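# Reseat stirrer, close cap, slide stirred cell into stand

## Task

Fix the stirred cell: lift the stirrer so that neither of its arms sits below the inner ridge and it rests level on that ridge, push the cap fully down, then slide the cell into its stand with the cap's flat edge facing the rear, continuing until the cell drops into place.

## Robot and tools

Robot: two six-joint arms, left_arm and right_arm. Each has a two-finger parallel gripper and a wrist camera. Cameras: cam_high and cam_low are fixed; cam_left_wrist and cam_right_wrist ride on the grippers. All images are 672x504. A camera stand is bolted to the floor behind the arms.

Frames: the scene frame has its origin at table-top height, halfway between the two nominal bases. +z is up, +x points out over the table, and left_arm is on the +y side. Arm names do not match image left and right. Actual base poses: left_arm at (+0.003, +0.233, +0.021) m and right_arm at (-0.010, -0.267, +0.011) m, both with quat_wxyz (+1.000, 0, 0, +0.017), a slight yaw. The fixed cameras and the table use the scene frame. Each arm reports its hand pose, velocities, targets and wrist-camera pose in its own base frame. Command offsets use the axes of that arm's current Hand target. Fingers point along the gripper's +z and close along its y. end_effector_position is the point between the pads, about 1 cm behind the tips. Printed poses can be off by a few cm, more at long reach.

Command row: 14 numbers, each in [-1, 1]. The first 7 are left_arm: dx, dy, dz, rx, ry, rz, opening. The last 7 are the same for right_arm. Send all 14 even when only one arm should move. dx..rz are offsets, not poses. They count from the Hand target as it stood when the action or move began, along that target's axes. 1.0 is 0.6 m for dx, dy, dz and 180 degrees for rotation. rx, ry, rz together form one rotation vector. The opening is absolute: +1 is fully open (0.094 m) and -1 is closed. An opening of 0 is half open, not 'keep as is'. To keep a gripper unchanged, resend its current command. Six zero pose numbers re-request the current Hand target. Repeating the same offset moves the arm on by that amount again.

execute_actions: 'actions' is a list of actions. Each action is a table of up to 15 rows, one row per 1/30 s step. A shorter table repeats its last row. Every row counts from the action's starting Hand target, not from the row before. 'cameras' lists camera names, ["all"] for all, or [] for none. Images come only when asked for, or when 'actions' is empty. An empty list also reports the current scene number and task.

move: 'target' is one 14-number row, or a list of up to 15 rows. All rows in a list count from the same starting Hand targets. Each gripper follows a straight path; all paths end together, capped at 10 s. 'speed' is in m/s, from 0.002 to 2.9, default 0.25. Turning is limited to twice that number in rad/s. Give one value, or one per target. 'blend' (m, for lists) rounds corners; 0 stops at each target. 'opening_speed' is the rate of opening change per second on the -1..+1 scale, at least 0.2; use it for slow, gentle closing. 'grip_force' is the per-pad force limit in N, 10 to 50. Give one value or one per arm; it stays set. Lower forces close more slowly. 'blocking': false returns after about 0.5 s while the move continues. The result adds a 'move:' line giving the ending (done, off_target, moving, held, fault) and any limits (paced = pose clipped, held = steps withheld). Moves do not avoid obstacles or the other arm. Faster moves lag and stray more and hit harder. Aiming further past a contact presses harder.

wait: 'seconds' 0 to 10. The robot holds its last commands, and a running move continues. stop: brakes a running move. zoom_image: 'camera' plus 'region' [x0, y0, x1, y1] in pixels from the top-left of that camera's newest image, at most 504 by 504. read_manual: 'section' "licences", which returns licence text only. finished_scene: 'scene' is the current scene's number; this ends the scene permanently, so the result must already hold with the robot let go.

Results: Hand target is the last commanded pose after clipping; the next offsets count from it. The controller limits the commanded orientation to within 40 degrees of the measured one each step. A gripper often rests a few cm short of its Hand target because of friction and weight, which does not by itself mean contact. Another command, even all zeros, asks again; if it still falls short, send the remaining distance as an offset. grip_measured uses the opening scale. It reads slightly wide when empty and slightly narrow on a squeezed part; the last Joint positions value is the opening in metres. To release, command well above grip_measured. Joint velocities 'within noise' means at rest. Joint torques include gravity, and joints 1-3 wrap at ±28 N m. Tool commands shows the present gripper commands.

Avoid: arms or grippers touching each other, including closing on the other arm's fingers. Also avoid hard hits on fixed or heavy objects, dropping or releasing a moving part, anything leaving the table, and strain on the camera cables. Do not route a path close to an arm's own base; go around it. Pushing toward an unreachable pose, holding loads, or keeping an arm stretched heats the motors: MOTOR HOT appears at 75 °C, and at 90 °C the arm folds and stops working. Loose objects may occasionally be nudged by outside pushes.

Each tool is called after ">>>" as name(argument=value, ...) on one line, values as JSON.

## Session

>>> execute_actions(actions=[])

>>> zoom_image(camera="cam_high", region=[210, 200, 460, 380])

>>> zoom_image(camera="cam_low", region=[140, 230, 390, 370])

Scene clock: 0.00 s.
left_arm: end_effector_position=(+0.3833, -0.1529, +0.3106) grip_measured=+1.000 end_effector_quat_wxyz=(+0.583, +0.136, +0.729, -0.332) | right_arm: end_effector_position=(+0.3142, +0.0170, +0.3801) grip_measured=+1.000 end_effector_quat_wxyz=(+0.771, +0.026, +0.636, +0.033)
Joint positions: left_arm=[-0.153 1.217 0.859 0.242 0.547 -0.272 0.094] | right_arm=[0.114 0.712 0.636 0.267 0.111 0.063 0.094]
Joint velocities: within noise
Joint torques (N m): no reading
Heat: left arm: 26 °C; right arm: 26 °C.
Hand target: left_arm +0.3819, -0.1528, +0.3186; +0.590, +0.139, +0.723, -0.332 | right_arm +0.3122, +0.0168, +0.3841; +0.773, +0.026, +0.633, +0.033
Tool commands: left_gripper/opening=+1.0 right_gripper/opening=+1.0

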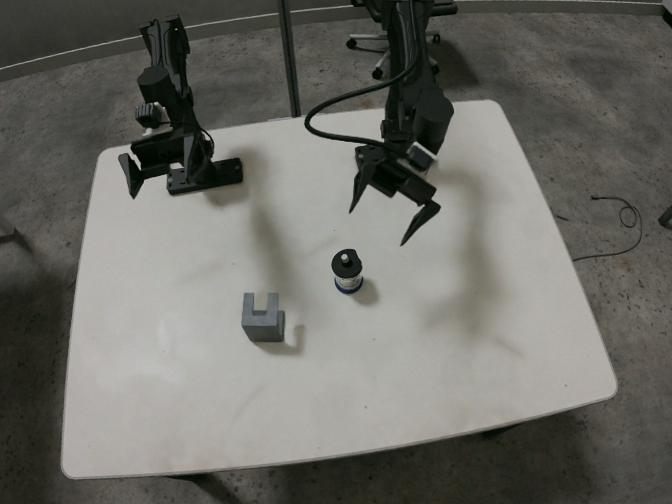

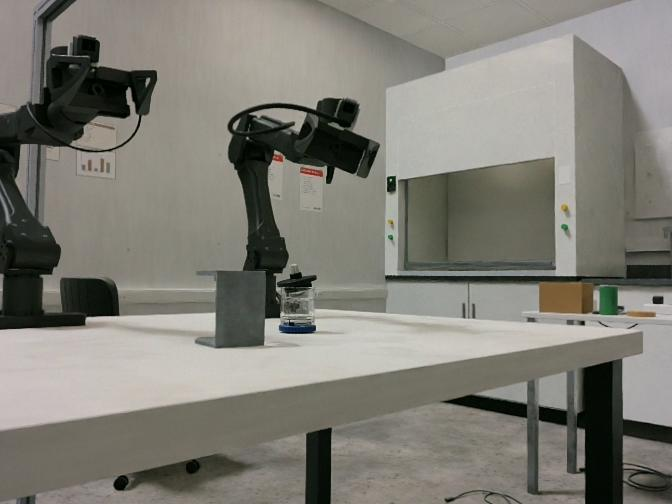

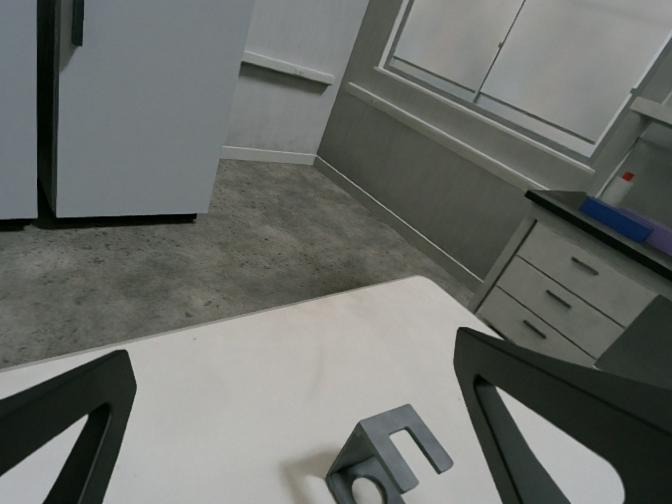

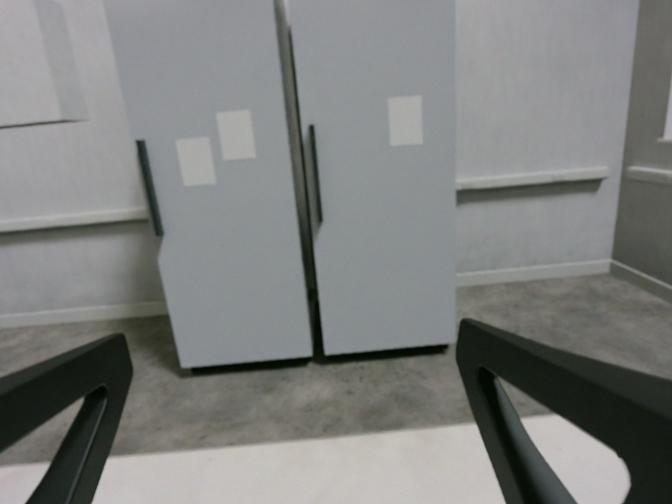

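Scaled by 2.016 from the camera's 672x504 image, which has a finer 960x720 frame.

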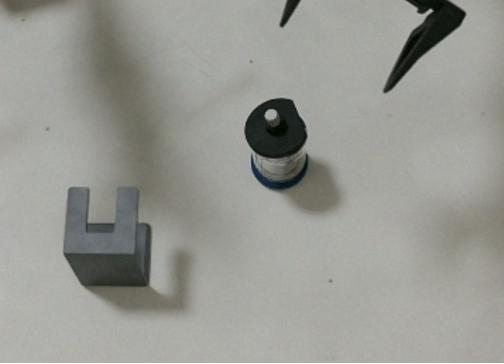

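Scaled by 2.016 from the camera's 672x504 image, which has a finer 960x720 frame.

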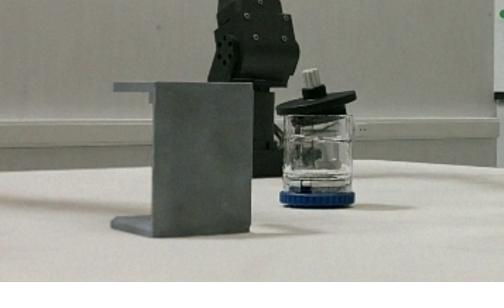

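>>> move(target=[0.06,0.016,0.052,-0.2333,0.4146,-0.0977,1,0,0,0,0,0,0,1], cameras=["cam_left_wrist","cam_high"])

>>> zoom_image(camera="cam_left_wrist", region=[200, 180, 440, 430])

Scene clock: 13.43 s.
left_arm: end_effector_position=(+0.4005, -0.1723, +0.2811) grip_measured=+1.000 end_effector_quat_wxyz=(+0.192, +0.002, +0.977, -0.089) | right_arm: end_effector_position=(+0.3142, +0.0170, +0.3801) grip_measured=+1.000 end_effector_quat_wxyz=(+0.771, +0.026, +0.636, +0.033)
Joint positions: left_arm=[-0.403 2.003 2.404 -1.546 0.013 -0.402 0.094] | right_arm=[0.114 0.712 0.636 0.267 0.111 0.063 0.094]
Joint torques (N m): left_arm=[-0.4 -9.61 8.5 0.84 -0.17 -0.08] | right_arm=[0.02 -0.46 8.29 2 0 0]
Heat: left arm: 28 °C; right arm: 29 °C.
Hand target: left_arm +0.4018, -0.1727, +0.2790; +0.000, +0.000, +1.000, +0.000 | right_arm +0.3122, +0.0168, +0.3841; +0.773, +0.026, +0.633, +0.033
Off the commanded pose: left_arm 0.003 m, 24 deg | right_arm 0.004 m, 0 deg.
joint sent to its limit (left arm) — joint 4 (wrist pitch), lower limit. The joint targets are off in orientation, not in position.
move: off_target (left_arm)
Images, in order (width x height): cam_high 672x504, cam_left_wrist 672x504.

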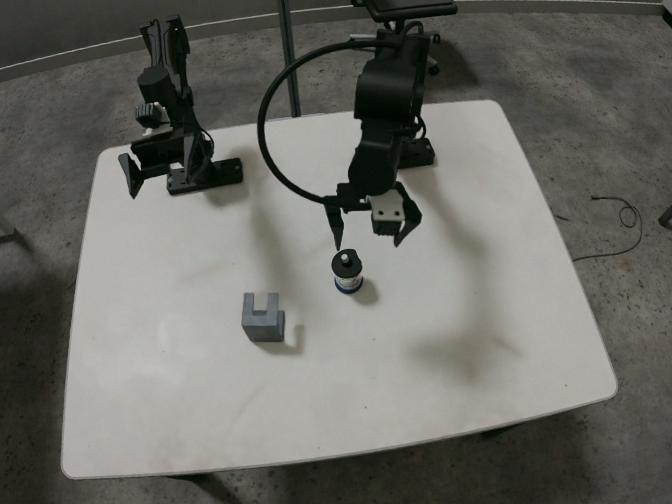

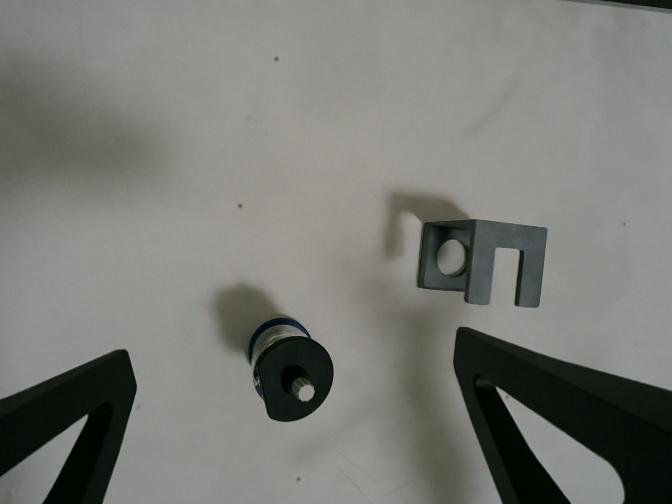

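Scaled by 2.016 from the camera's 672x504 image, which has a finer 960x720 frame.

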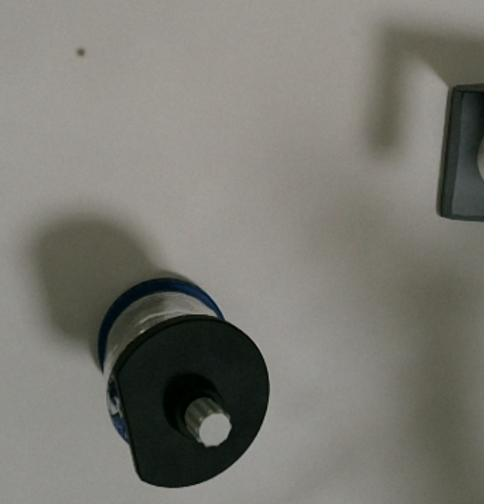

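>>> move(target=[[0,0,0,0,0,0,1,0.295,0.282,-0.21,-0.1342,0.1226,-0.0243,1],[0.113,-0.03,0.117,0,0,0,-0.15,0.551,0.382,-0.209,-0.1342,0.1226,-0.0243,1]], speed=0.2, blend=0.03, cameras=["all"])

Scene clock: 51.23 s.
left_arm: end_effector_position=(+0.3411, -0.1957, +0.1941) grip_measured=-0.147 end_effector_quat_wxyz=(+0.048, +0.002, +0.998, -0.031) | right_arm: end_effector_position=(+0.2493, +0.2716, +0.0578) grip_measured=+1.000 end_effector_quat_wxyz=(+0.625, -0.164, +0.749, +0.144)
Joint positions: left_arm=[-0.52 1.986 2.081 -1.551 0.007 -0.516 0.04] | right_arm=[1.14 2.011 0.255 1.527 0.684 0.157 0.094]
Joint torques (N m): left_arm=[-0.17 -15.79 5.9 0.3 -0.08 -0.12] | right_arm=[0.35 -3.64 3.51 2.15 0.18 -0.08]
Heat: left arm: 29 °C; right arm: 31 °C.
Hand target: left_arm +0.3340, -0.1907, +0.2088; +0.000, +0.000, +1.000, +0.000 | right_arm +0.2501, +0.2730, +0.0555; +0.628, -0.165, +0.748, +0.139
Off the commanded pose: left_arm 0.017 m, 7 deg | right_arm 0.003 m, 1 deg.
joint sent to its limit (left arm) — joint 4 (wrist pitch), lower limit. The joint targets are off in orientation, not in position.
move: off_target (left_arm); target 2's new opening was sent with left_arm's hand 0.017 m and 7 deg from that target

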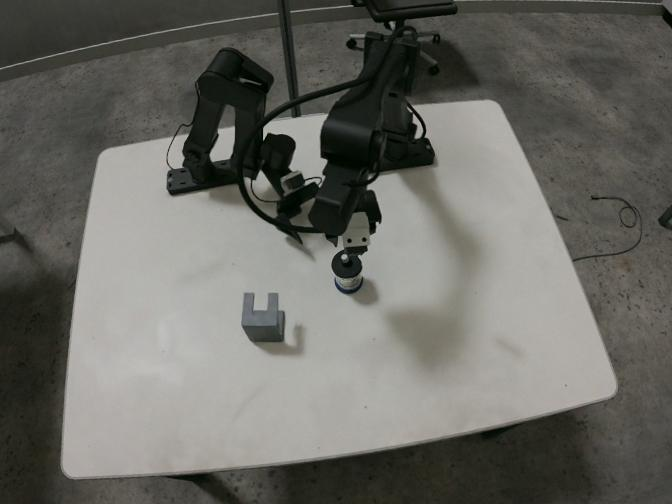

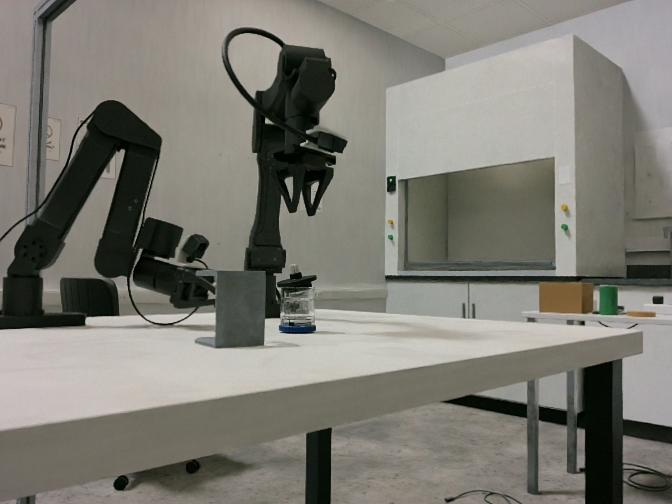

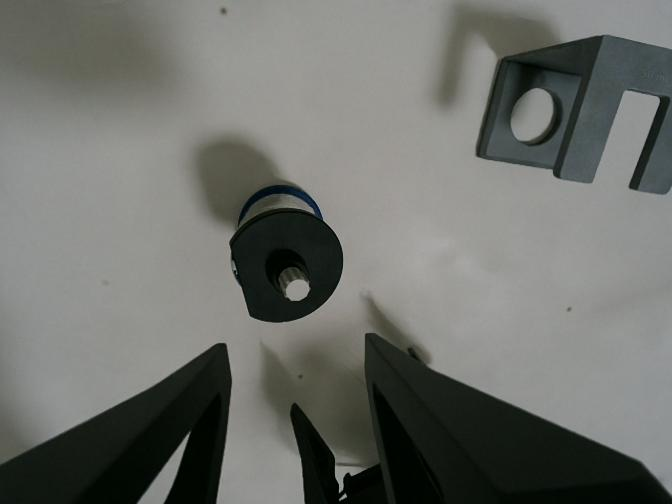

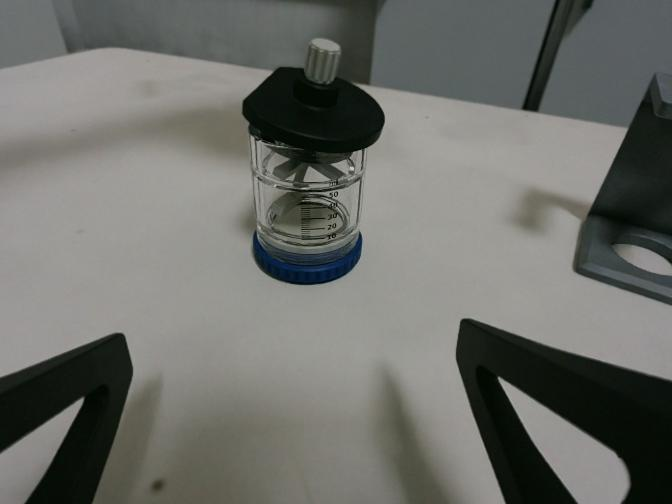

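>>> move(target=[0,0,0,0,0,0,-0.15,-0.012,0.003,0.135,0,0,0,1], speed=0.12, cameras=["cam_left_wrist","cam_right_wrist"])

Scene clock: 59.67 s.
left_arm: end_effector_position=(+0.3411, -0.1957, +0.1941) grip_measured=-0.147 end_effector_quat_wxyz=(+0.048, +0.002, +0.998, -0.031) | right_arm: end_effector_position=(+0.3209, +0.3077, +0.0619) grip_measured=+1.000 end_effector_quat_wxyz=(+0.638, -0.153, +0.740, +0.151)
Joint positions: left_arm=[-0.52 1.986 2.081 -1.551 0.007 -0.516 0.04] | right_arm=[0.967 2.113 0.525 1.424 0.525 0.11 0.094]
Joint torques (N m): left_arm=[-0.14 -15.8 5.87 0.28 -0.07 -0.14] | right_arm=[-0.36 -4.96 4.72 1.84 0.01 -0.09]
Heat: left arm: 33 °C; right arm: 32 °C.
Hand target: left_arm +0.3340, -0.1907, +0.2088; +0.000, +0.000, +1.000, +0.000 | right_arm +0.3228, +0.3089, +0.0486; +0.628, -0.165, +0.748, +0.139
Off the commanded pose: left_arm 0.017 m, 7 deg | right_arm 0.014 m, 2 deg.
joint sent to its limit (left arm) — joint 4 (wrist pitch), lower limit. The joint targets are off in orientation, not in position.
move: off_target (left_arm, right_arm)
Images, in order (width x height): cam_left_wrist 672x504, cam_right_wrist 672x504.

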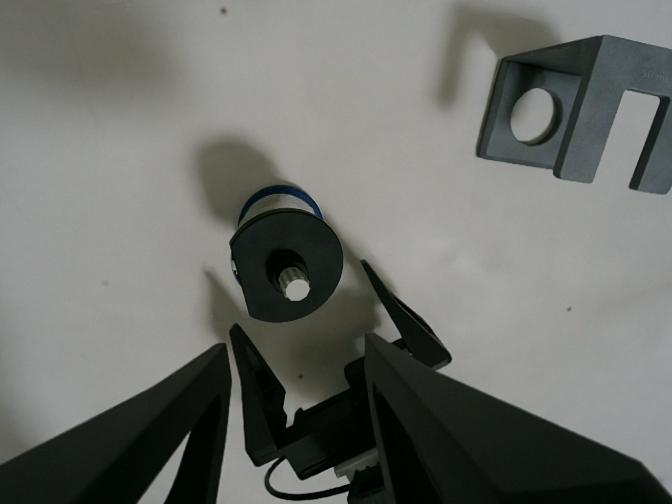

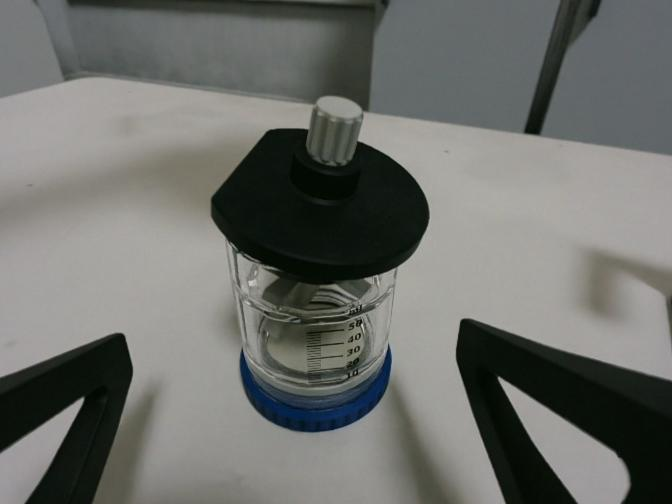

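>>> move(target=[0,0,0,0,0,0,-0.15,0.018,0.0,0.060,0,0,0,1], speed=0.08, cameras=["cam_left_wrist","cam_right_wrist","cam_low"])

>>> zoom_image(camera="cam_low", region=[230, 250, 350, 345])

Scene clock: 68.70 s.
left_arm: end_effector_position=(+0.3411, -0.1957, +0.1941) grip_measured=-0.147 end_effector_quat_wxyz=(+0.048, +0.002, +0.998, -0.031) | right_arm: end_effector_position=(+0.3513, +0.3224, +0.0464) grip_measured=+1.000 end_effector_quat_wxyz=(+0.638, -0.154, +0.739, +0.150)
Joint positions: left_arm=[-0.52 1.986 2.081 -1.551 0.007 -0.516 0.04] | right_arm=[0.913 2.228 0.659 1.411 0.472 0.099 0.094]
Joint torques (N m): left_arm=[-0.16 -15.82 5.85 0.26 -0.08 -0.13] | right_arm=[-0.42 -5.78 4.93 1.83 0 -0.08]
Heat: left arm: 36 °C; right arm: 32 °C.
Hand target: left_arm +0.3340, -0.1907, +0.2088; +0.000, +0.000, +1.000, +0.000 | right_arm +0.3533, +0.3231, +0.0317; +0.628, -0.166, +0.748, +0.139
Off the commanded pose: left_arm 0.017 m, 7 deg | right_arm 0.015 m, 2 deg.
joint sent to its limit (left arm) — joint 4 (wrist pitch), lower limit. The joint targets are off in orientation, not in position.
move: off_target (left_arm, right_arm)
Images, in order (width x height): cam_low 672x504, cam_left_wrist 672x504, cam_right_wrist 672x504.

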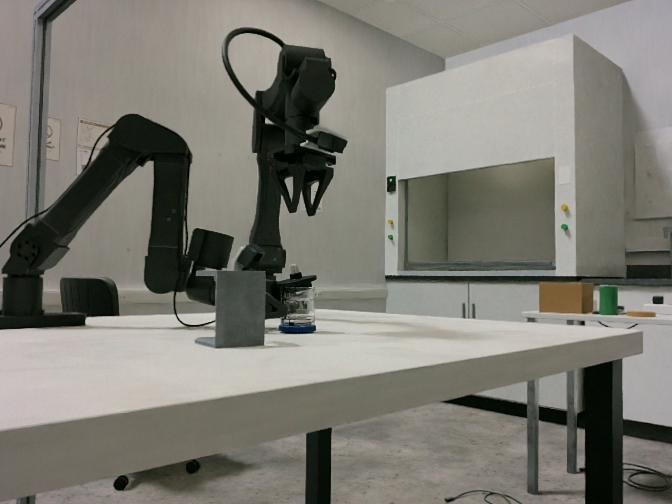

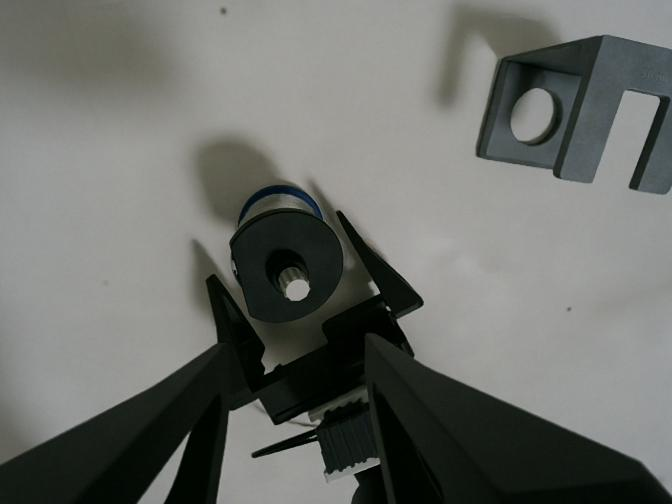

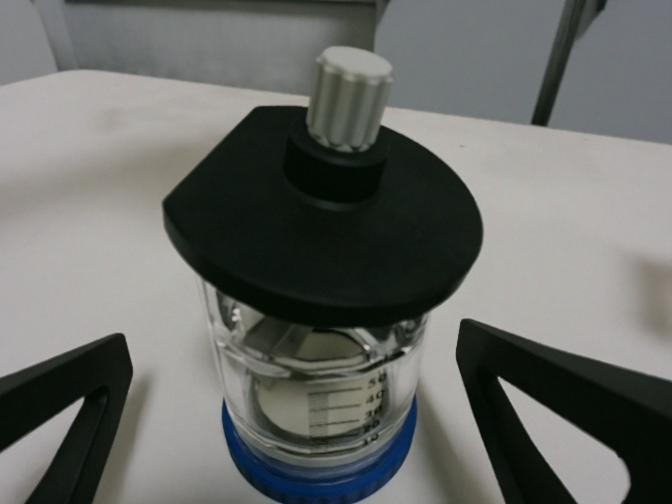

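Scaled by 4.200 from the camera's 672x504 image, which has a finer 960x720 frame.

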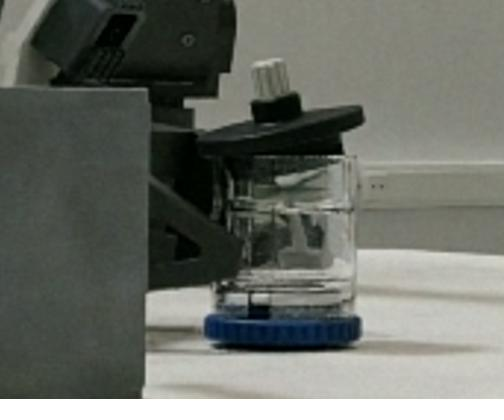

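>>> move(target=[0,0,0,0,0,0,-0.15,0,-0.006,0.0,0,0,0,1], speed=0.08)

>>> move(target=[0,0,0,0,0,0,-0.15,0,0,0,0,0,0,0.1], grip_force=[40,20], opening_speed=0.4, cameras=["cam_left_wrist","cam_right_wrist","cam_low"])

Scene clock: 79.27 s.
left_arm: end_effector_position=(+0.3411, -0.1957, +0.1941) grip_measured=-0.147 end_effector_quat_wxyz=(+0.048, +0.002, +0.998, -0.031) | right_arm: end_effector_position=(+0.3535, +0.3208, +0.0462) grip_measured=+1.000 end_effector_quat_wxyz=(+0.638, -0.154, +0.739, +0.150)
Joint positions: left_arm=[-0.52 1.986 2.081 -1.551 0.007 -0.516 0.04] | right_arm=[0.904 2.228 0.659 1.411 0.462 0.096 0.094]
Joint torques (N m): left_arm=[-0.1 -15.83 5.82 0.25 -0.09 -0.12] | right_arm=[-0.5 -5.86 4.37 1.91 -0.02 -0.1]
Heat: left arm: 39 °C; right arm: 32 °C.
Hand target: left_arm +0.3340, -0.1907, +0.2088; +0.000, +0.000, +1.000, +0.000 | right_arm +0.3548, +0.3199, +0.0318; +0.628, -0.166, +0.748, +0.139
Off the commanded pose: left_arm 0.017 m, 7 deg | right_arm 0.015 m, 2 deg.
joint sent to its limit (left arm) — joint 4 (wrist pitch), lower limit. The joint targets are off in orientation, not in position.
move: off_target (left_arm, right_arm)

Scene clock: 82.97 s.
left_arm: end_effector_position=(+0.3411, -0.1957, +0.1941) grip_measured=-0.147 end_effector_quat_wxyz=(+0.048, +0.002, +0.998, -0.031) | right_arm: end_effector_position=(+0.3534, +0.3210, +0.0462) grip_measured=+0.211 end_effector_quat_wxyz=(+0.638, -0.155, +0.739, +0.151)
Joint positions: left_arm=[-0.52 1.986 2.081 -1.551 0.007 -0.516 0.04] | right_arm=[0.904 2.228 0.659 1.411 0.461 0.096 0.057]
Joint torques (N m): left_arm=[-0.03 -15.82 5.85 0.25 -0.09 -0.12] | right_arm=[-0.5 -5.85 4.36 1.91 -0.01 -0.09]
Heat: left arm: 40 °C; right arm: 32 °C.
Hand target: left_arm +0.3340, -0.1907, +0.2088; +0.000, +0.000, +1.000, +0.000 | right_arm +0.3548, +0.3199, +0.0317; +0.628, -0.166, +0.748, +0.139
Off the commanded pose: left_arm 0.017 m, 7 deg | right_arm 0.015 m, 2 deg.
joint sent to its limit (left arm) — joint 4 (wrist pitch), lower limit. The joint targets are off in orientation, not in position.
grip_force (N): 40, 20
move: off_target (left_arm, right_arm)
Images, in order (width x height): cam_low 672x504, cam_left_wrist 672x504, cam_right_wrist 672x504.

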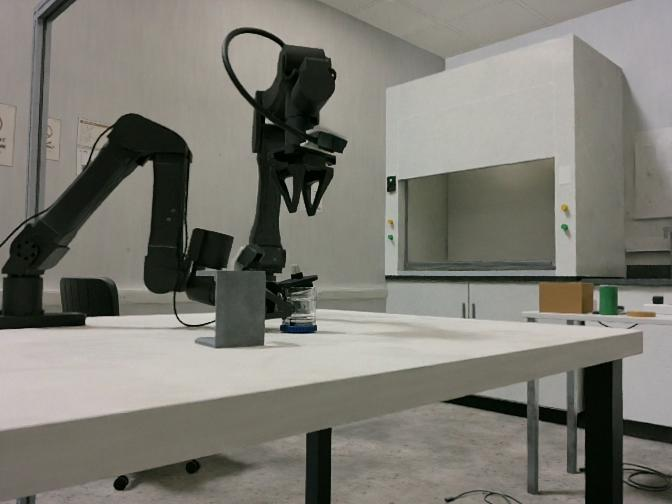

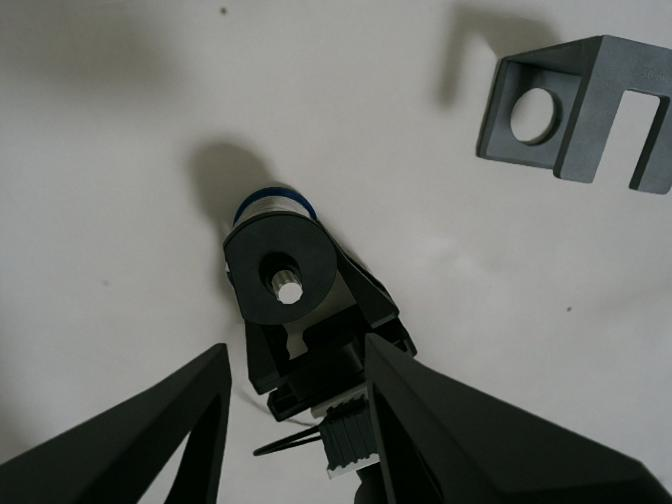

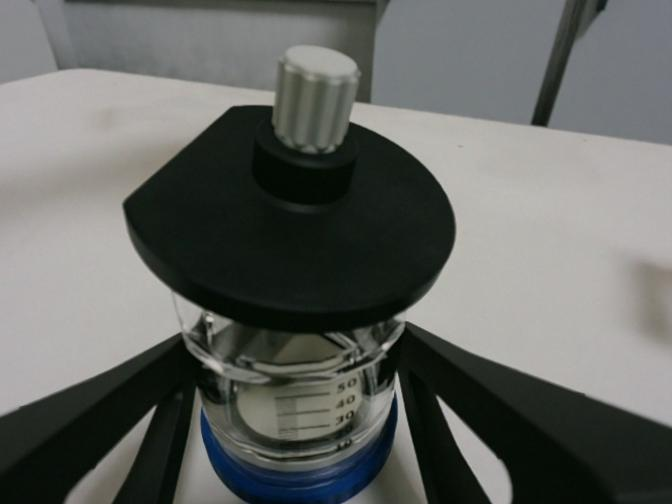

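>>> move(target=[0.014,-0.011,0.166,0,0,0,-0.15,0,0,0,0,0,0,0.1], speed=0.12, cameras=["cam_left_wrist","cam_right_wrist"])

Scene clock: 92.27 s.
left_arm: end_effector_position=(+0.3231, -0.1952, +0.1167) grip_measured=-0.147 end_effector_quat_wxyz=(+0.000, +0.001, +1.000, -0.004) | right_arm: end_effector_position=(+0.3534, +0.3210, +0.0462) grip_measured=+0.211 end_effector_quat_wxyz=(+0.638, -0.155, +0.739, +0.151)
Joint positions: left_arm=[-0.543 1.978 1.763 -1.352 0.007 -0.541 0.04] | right_arm=[0.904 2.228 0.659 1.411 0.461 0.096 0.057]
Joint torques (N m): left_arm=[-0.43 -10.35 6.09 0.45 -0.09 -0.13] | right_arm=[-0.49 -5.86 4.36 1.91 0 -0.09]
Heat: left arm: 40 °C; right arm: 32 °C.
Hand target: left_arm +0.3256, -0.1973, +0.1092; +0.000, +0.000, +1.000, +0.000 | right_arm +0.3548, +0.3199, +0.0317; +0.628, -0.166, +0.748, +0.139
Off the commanded pose: left_arm 0.008 m, 0 deg | right_arm 0.015 m, 2 deg.
grip_force (N): 40, 20
move: off_target (right_arm)
Images, in order (width x height): cam_left_wrist 672x504, cam_right_wrist 672x504.

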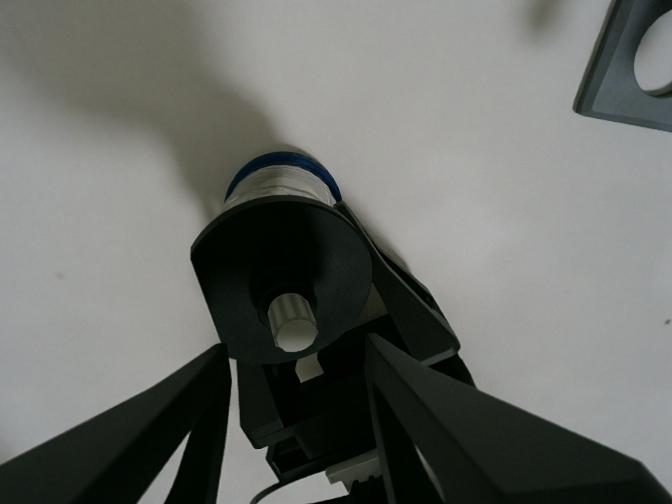

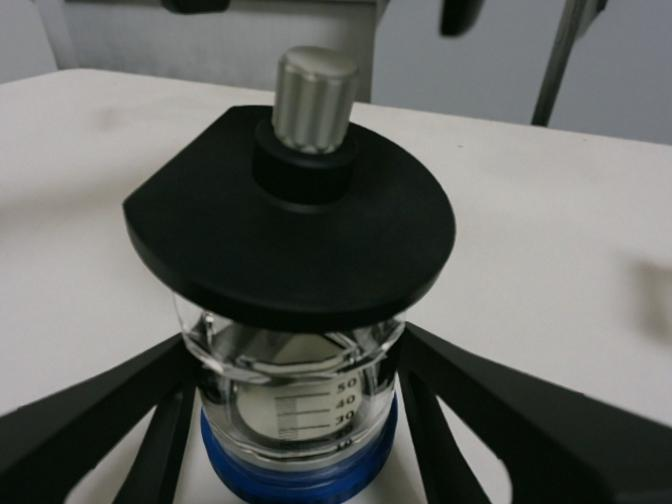

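>>> move(target=[-0.006,0.002,0.041,0,0,0,-0.15,0,0,0,0,0,0,0.1], speed=0.06, cameras=["cam_left_wrist","cam_right_wrist","cam_low"])

>>> zoom_image(camera="cam_low", region=[230, 220, 380, 345])

Scene clock: 99.43 s.
left_arm: end_effector_position=(+0.3258, -0.1968, +0.0940) grip_measured=-0.147 end_effector_quat_wxyz=(+0.002, +0.001, +1.000, -0.005) | right_arm: end_effector_position=(+0.3534, +0.3210, +0.0462) grip_measured=+0.211 end_effector_quat_wxyz=(+0.638, -0.155, +0.739, +0.151)
Joint positions: left_arm=[-0.543 1.988 1.686 -1.261 0.007 -0.541 0.04] | right_arm=[0.904 2.228 0.659 1.411 0.461 0.096 0.057]
Joint torques (N m): left_arm=[0.21 -10.03 6.01 0.45 -0.07 -0.05] | right_arm=[-0.5 -5.86 4.34 1.91 -0.01 -0.09]
Heat: left arm: 37 °C; right arm: 32 °C.
Hand target: left_arm +0.3293, -0.1961, +0.0846; +0.000, +0.000, +1.000, +0.000 | right_arm +0.3548, +0.3199, +0.0317; +0.628, -0.166, +0.748, +0.139
Off the commanded pose: left_arm 0.010 m, 1 deg | right_arm 0.015 m, 2 deg.
grip_force (N): 40, 20
move: off_target (right_arm)
Images, in order (width x height): cam_low 672x504, cam_left_wrist 672x504, cam_right_wrist 672x504.

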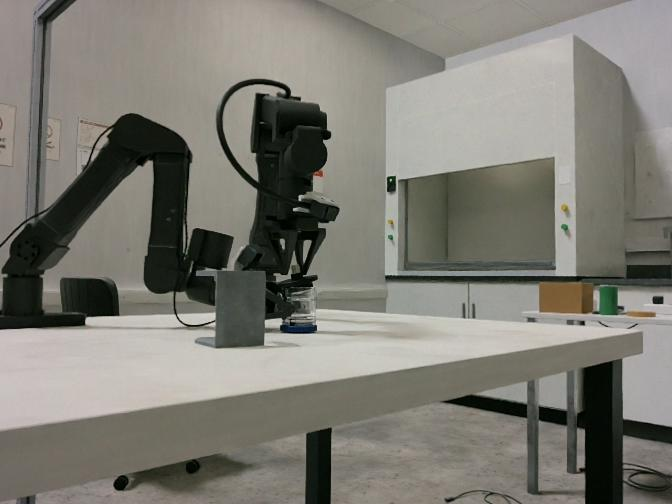

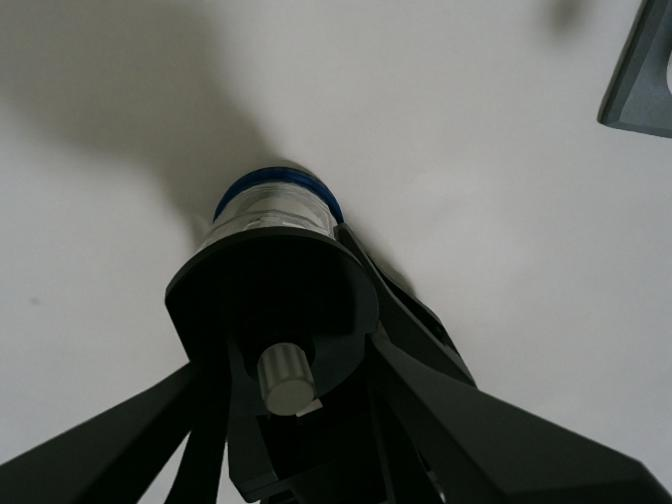

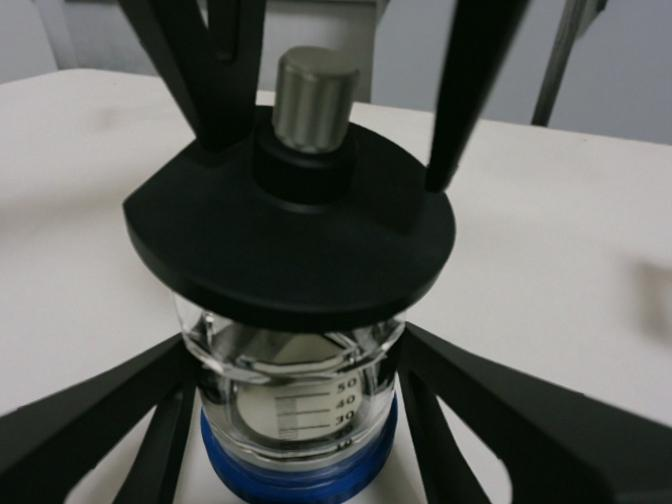

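Scaled by 3.360 from the camera's 672x504 image, which has a finer 960x720 frame.

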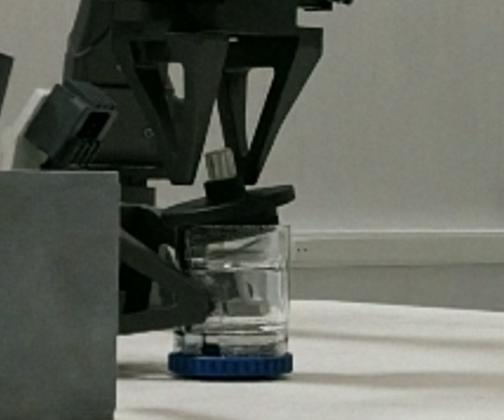

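>>> move(target=[0.0,0.006,0.004,0,0,0,-0.15,0,0,0,0,0,0,0.1], speed=0.06)

>>> move(target=[0,0,0,0,0,0,-0.85,0,0,0,0,0,0,0.1], grip_force=[30,20], opening_speed=0.4, cameras=["cam_left_wrist","cam_right_wrist"])

Scene clock: 105.03 s.
left_arm: end_effector_position=(+0.3258, -0.1941, +0.0897) grip_measured=-0.147 end_effector_quat_wxyz=(+0.000, -0.001, +1.000, -0.004) | right_arm: end_effector_position=(+0.3534, +0.3210, +0.0462) grip_measured=+0.211 end_effector_quat_wxyz=(+0.638, -0.155, +0.739, +0.151)
Joint positions: left_arm=[-0.537 1.988 1.67 -1.249 0.007 -0.539 0.04] | right_arm=[0.904 2.228 0.659 1.411 0.461 0.096 0.057]
Joint torques (N m): left_arm=[0.4 -10.56 5.83 0.45 -0.07 0] | right_arm=[-0.51 -5.86 4.34 1.92 -0.01 -0.09]
Heat: left arm: 35 °C; right arm: 32 °C.
Hand target: left_arm +0.3292, -0.1924, +0.0821; +0.000, +0.000, +1.000, +0.000 | right_arm +0.3548, +0.3199, +0.0317; +0.628, -0.166, +0.748, +0.139
Off the commanded pose: left_arm 0.008 m, 1 deg | right_arm 0.015 m, 2 deg.
grip_force (N): 40, 20
move: off_target (right_arm)

Scene clock: 107.00 s.
left_arm: end_effector_position=(+0.3271, -0.1920, +0.0897) grip_measured=-0.572 end_effector_quat_wxyz=(+0.002, -0.003, +1.000, -0.001) | right_arm: end_effector_position=(+0.3534, +0.3210, +0.0462) grip_measured=+0.211 end_effector_quat_wxyz=(+0.638, -0.155, +0.739, +0.151)
Joint positions: left_arm=[-0.534 1.988 1.67 -1.248 -0.001 -0.539 0.02] | right_arm=[0.904 2.228 0.659 1.411 0.461 0.096 0.057]
Joint torques (N m): left_arm=[0.16 -10.55 5.86 0.46 -0.01 0.03] | right_arm=[-0.49 -5.87 4.37 1.92 0 -0.09]
Heat: left arm: 35 °C; right arm: 33 °C.
Hand target: left_arm +0.3292, -0.1924, +0.0821; +0.000, +0.000, +1.000, +0.000 | right_arm +0.3548, +0.3199, +0.0317; +0.628, -0.166, +0.748, +0.139
Off the commanded pose: left_arm 0.008 m, 0 deg | right_arm 0.015 m, 2 deg.
grip_force (N): 30, 20
move: off_target (right_arm)
Images, in order (width x height): cam_left_wrist 672x504, cam_right_wrist 672x504.

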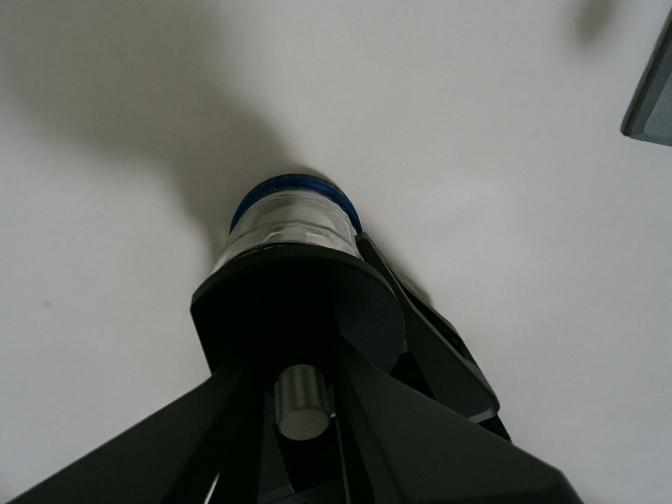

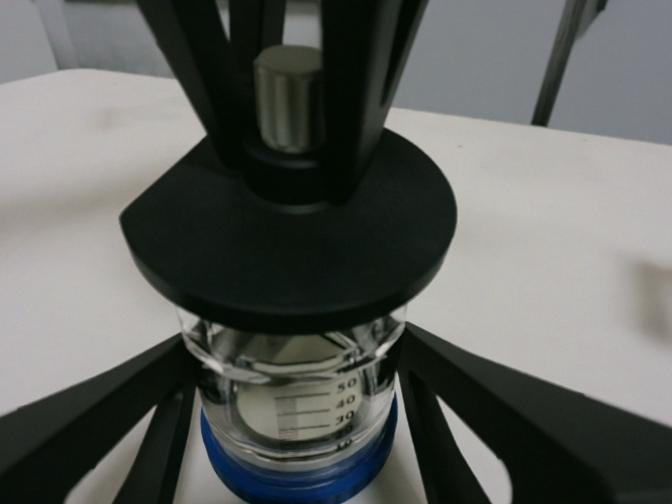

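>>> move(target=[[0,0,-0.05,0,0,0,-0.85,0,0,0,0,0,0,0.1],[0,0,-0.16,0,0,0,-0.85,0,0,0,0,0,0,0.1],[-0.014,0.242,-0.15,0,0,0,-0.85,0,0,0,0,0,0,0.1],[-0.014,0.242,0.07,0,0,0,-0.85,0,0,0,0,0,0,0.1]], speed=[0.05,0.12,0.18,0.12], blend=[0.01,0.01,0.02,0], cameras=["cam_right_wrist","cam_low","cam_left_wrist"])

>>> zoom_image(camera="cam_right_wrist", region=[150, 160, 440, 460])

>>> zoom_image(camera="cam_low", region=[260, 220, 420, 350])

Scene clock: 116.27 s.
left_arm: end_effector_position=(+0.3350, -0.0459, +0.0419) grip_measured=-0.573 end_effector_quat_wxyz=(-0.006, -0.006, +1.000, +0.001) | right_arm: end_effector_position=(+0.3534, +0.3210, +0.0462) grip_measured=+0.211 end_effector_quat_wxyz=(+0.638, -0.155, +0.739, +0.151)
Joint positions: left_arm=[-0.139 1.885 1.333 -1.032 -0.001 -0.151 0.02] | right_arm=[0.904 2.228 0.659 1.411 0.461 0.096 0.057]
Joint torques (N m): left_arm=[-0.21 -10.48 5.71 0.39 0 0.03] | right_arm=[-0.5 -5.89 4.37 1.91 -0.01 -0.08]
Heat: left arm: 34 °C; right arm: 33 °C.
Hand target: left_arm +0.3377, -0.0472, +0.0402; +0.000, +0.000, +1.000, +0.000 | right_arm +0.3548, +0.3199, +0.0317; +0.628, -0.166, +0.748, +0.139
Off the commanded pose: left_arm 0.003 m, 1 deg | right_arm 0.015 m, 2 deg.
grip_force (N): 30, 20
move: off_target (right_arm)
Images, in order (width x height): cam_low 672x504, cam_left_wrist 672x504, cam_right_wrist 672x504.

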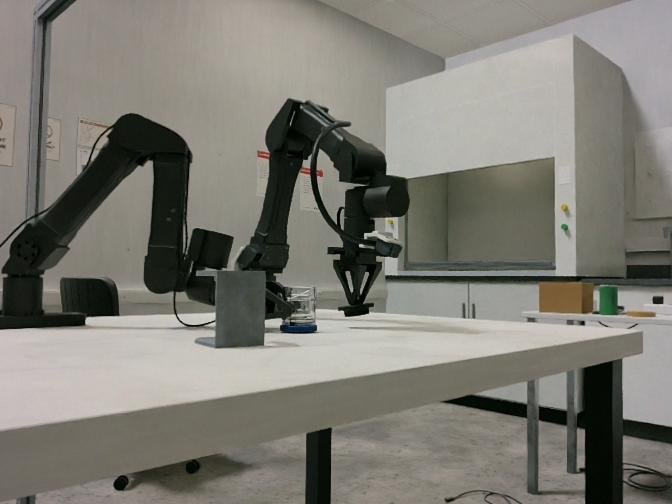

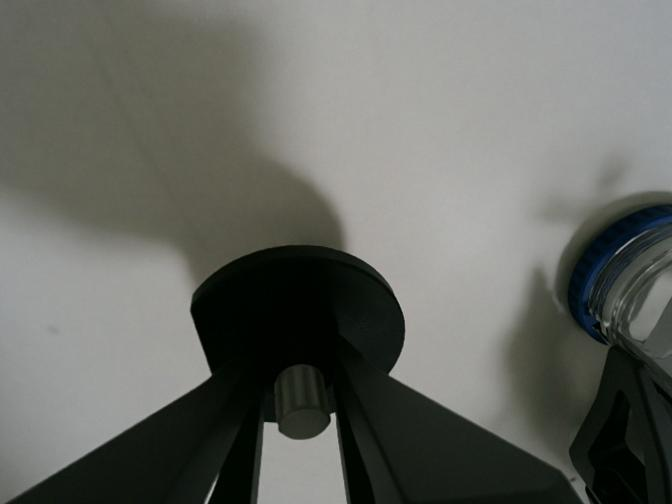

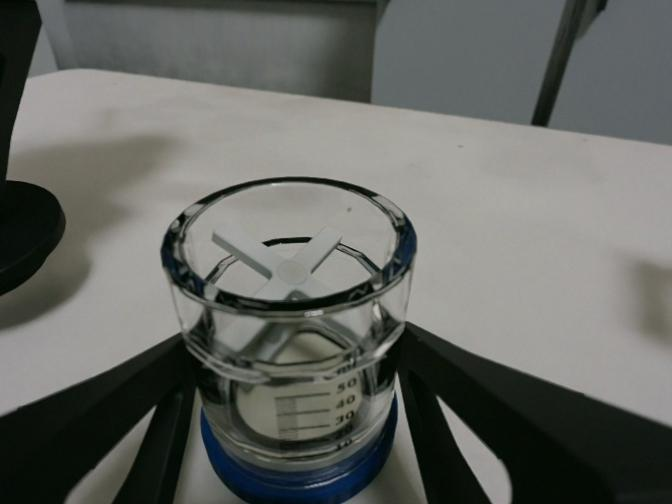

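Scaled by 1.680 from the camera's 672x504 image, which has a finer 960x720 frame.

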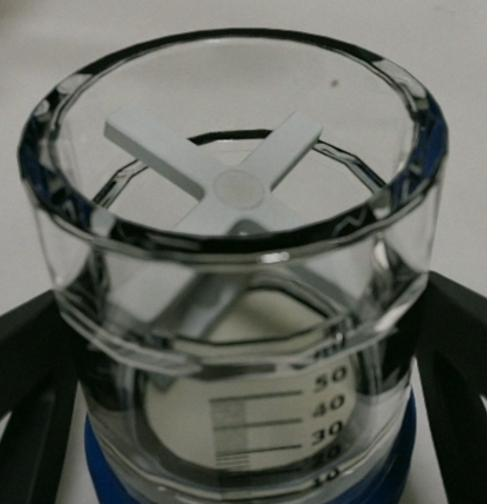

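Scaled by 3.150 from the camera's 672x504 image, which has a finer 960x720 frame.

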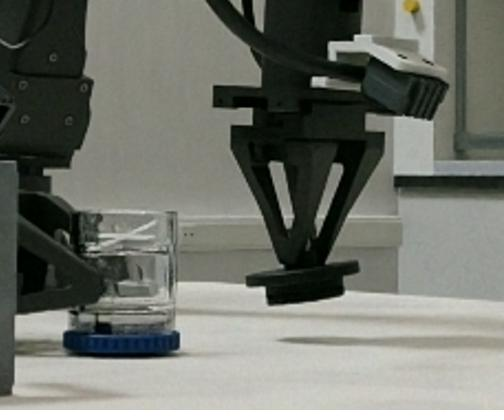

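>>> move(target=[[0,0,0.035,0,0,0,-0.85,0,0,0,0,0,0,0.1],[0,0,0.045,0,0,0,-0.85,0,0,0,0,0,0,0.1],[0,0,0.035,0,0,0,-0.1,0,0,0,0,0,0,0.1]], speed=0.04, cameras=["cam_low","cam_left_wrist"])

>>> zoom_image(camera="cam_low", region=[260, 220, 420, 350])

Scene clock: 122.60 s.
left_arm: end_effector_position=(+0.3361, -0.0460, +0.0215) grip_measured=-0.103 end_effector_quat_wxyz=(+0.001, -0.005, +1.000, +0.000) | right_arm: end_effector_position=(+0.3534, +0.3210, +0.0462) grip_measured=+0.211 end_effector_quat_wxyz=(+0.638, -0.155, +0.739, +0.151)
Joint positions: left_arm=[-0.139 1.901 1.269 -0.936 -0.001 -0.15 0.042] | right_arm=[0.904 2.228 0.659 1.411 0.461 0.096 0.057]
Joint torques (N m): left_arm=[-0.21 -9.47 6.64 0.26 0.01 0.04] | right_arm=[-0.5 -5.87 4.36 1.91 -0.01 -0.08]
Heat: left arm: 34 °C; right arm: 33 °C.
Hand target: left_arm +0.3376, -0.0472, +0.0192; +0.000, +0.000, +1.000, +0.000 | right_arm +0.3548, +0.3199, +0.0317; +0.628, -0.166, +0.748, +0.139
Off the commanded pose: left_arm 0.003 m, 1 deg | right_arm 0.015 m, 2 deg.
grip_force (N): 30, 20
move: off_target (right_arm)
Images, in order (width x height): cam_low 672x504, cam_left_wrist 672x504.

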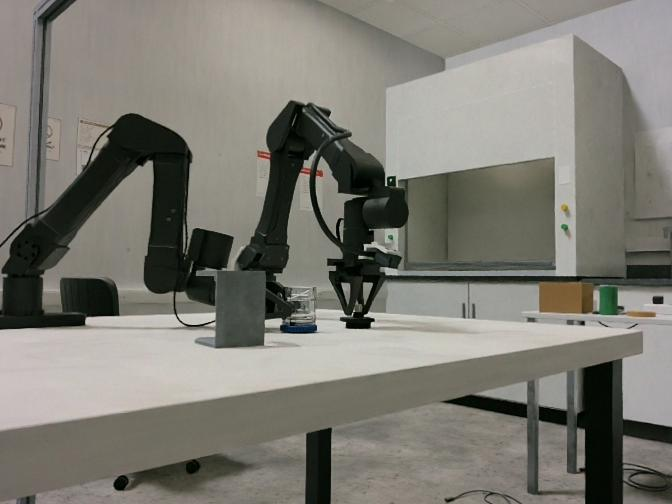

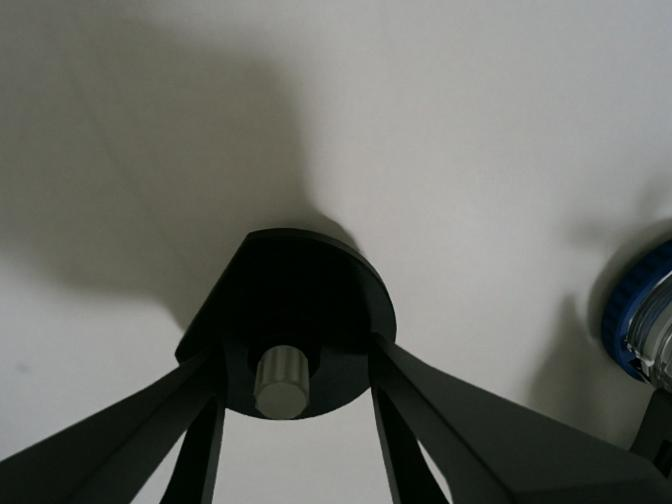

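Scaled by 3.150 from the camera's 672x504 image, which has a finer 960x720 frame.

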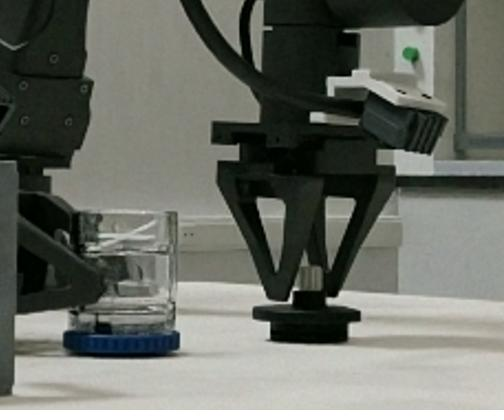

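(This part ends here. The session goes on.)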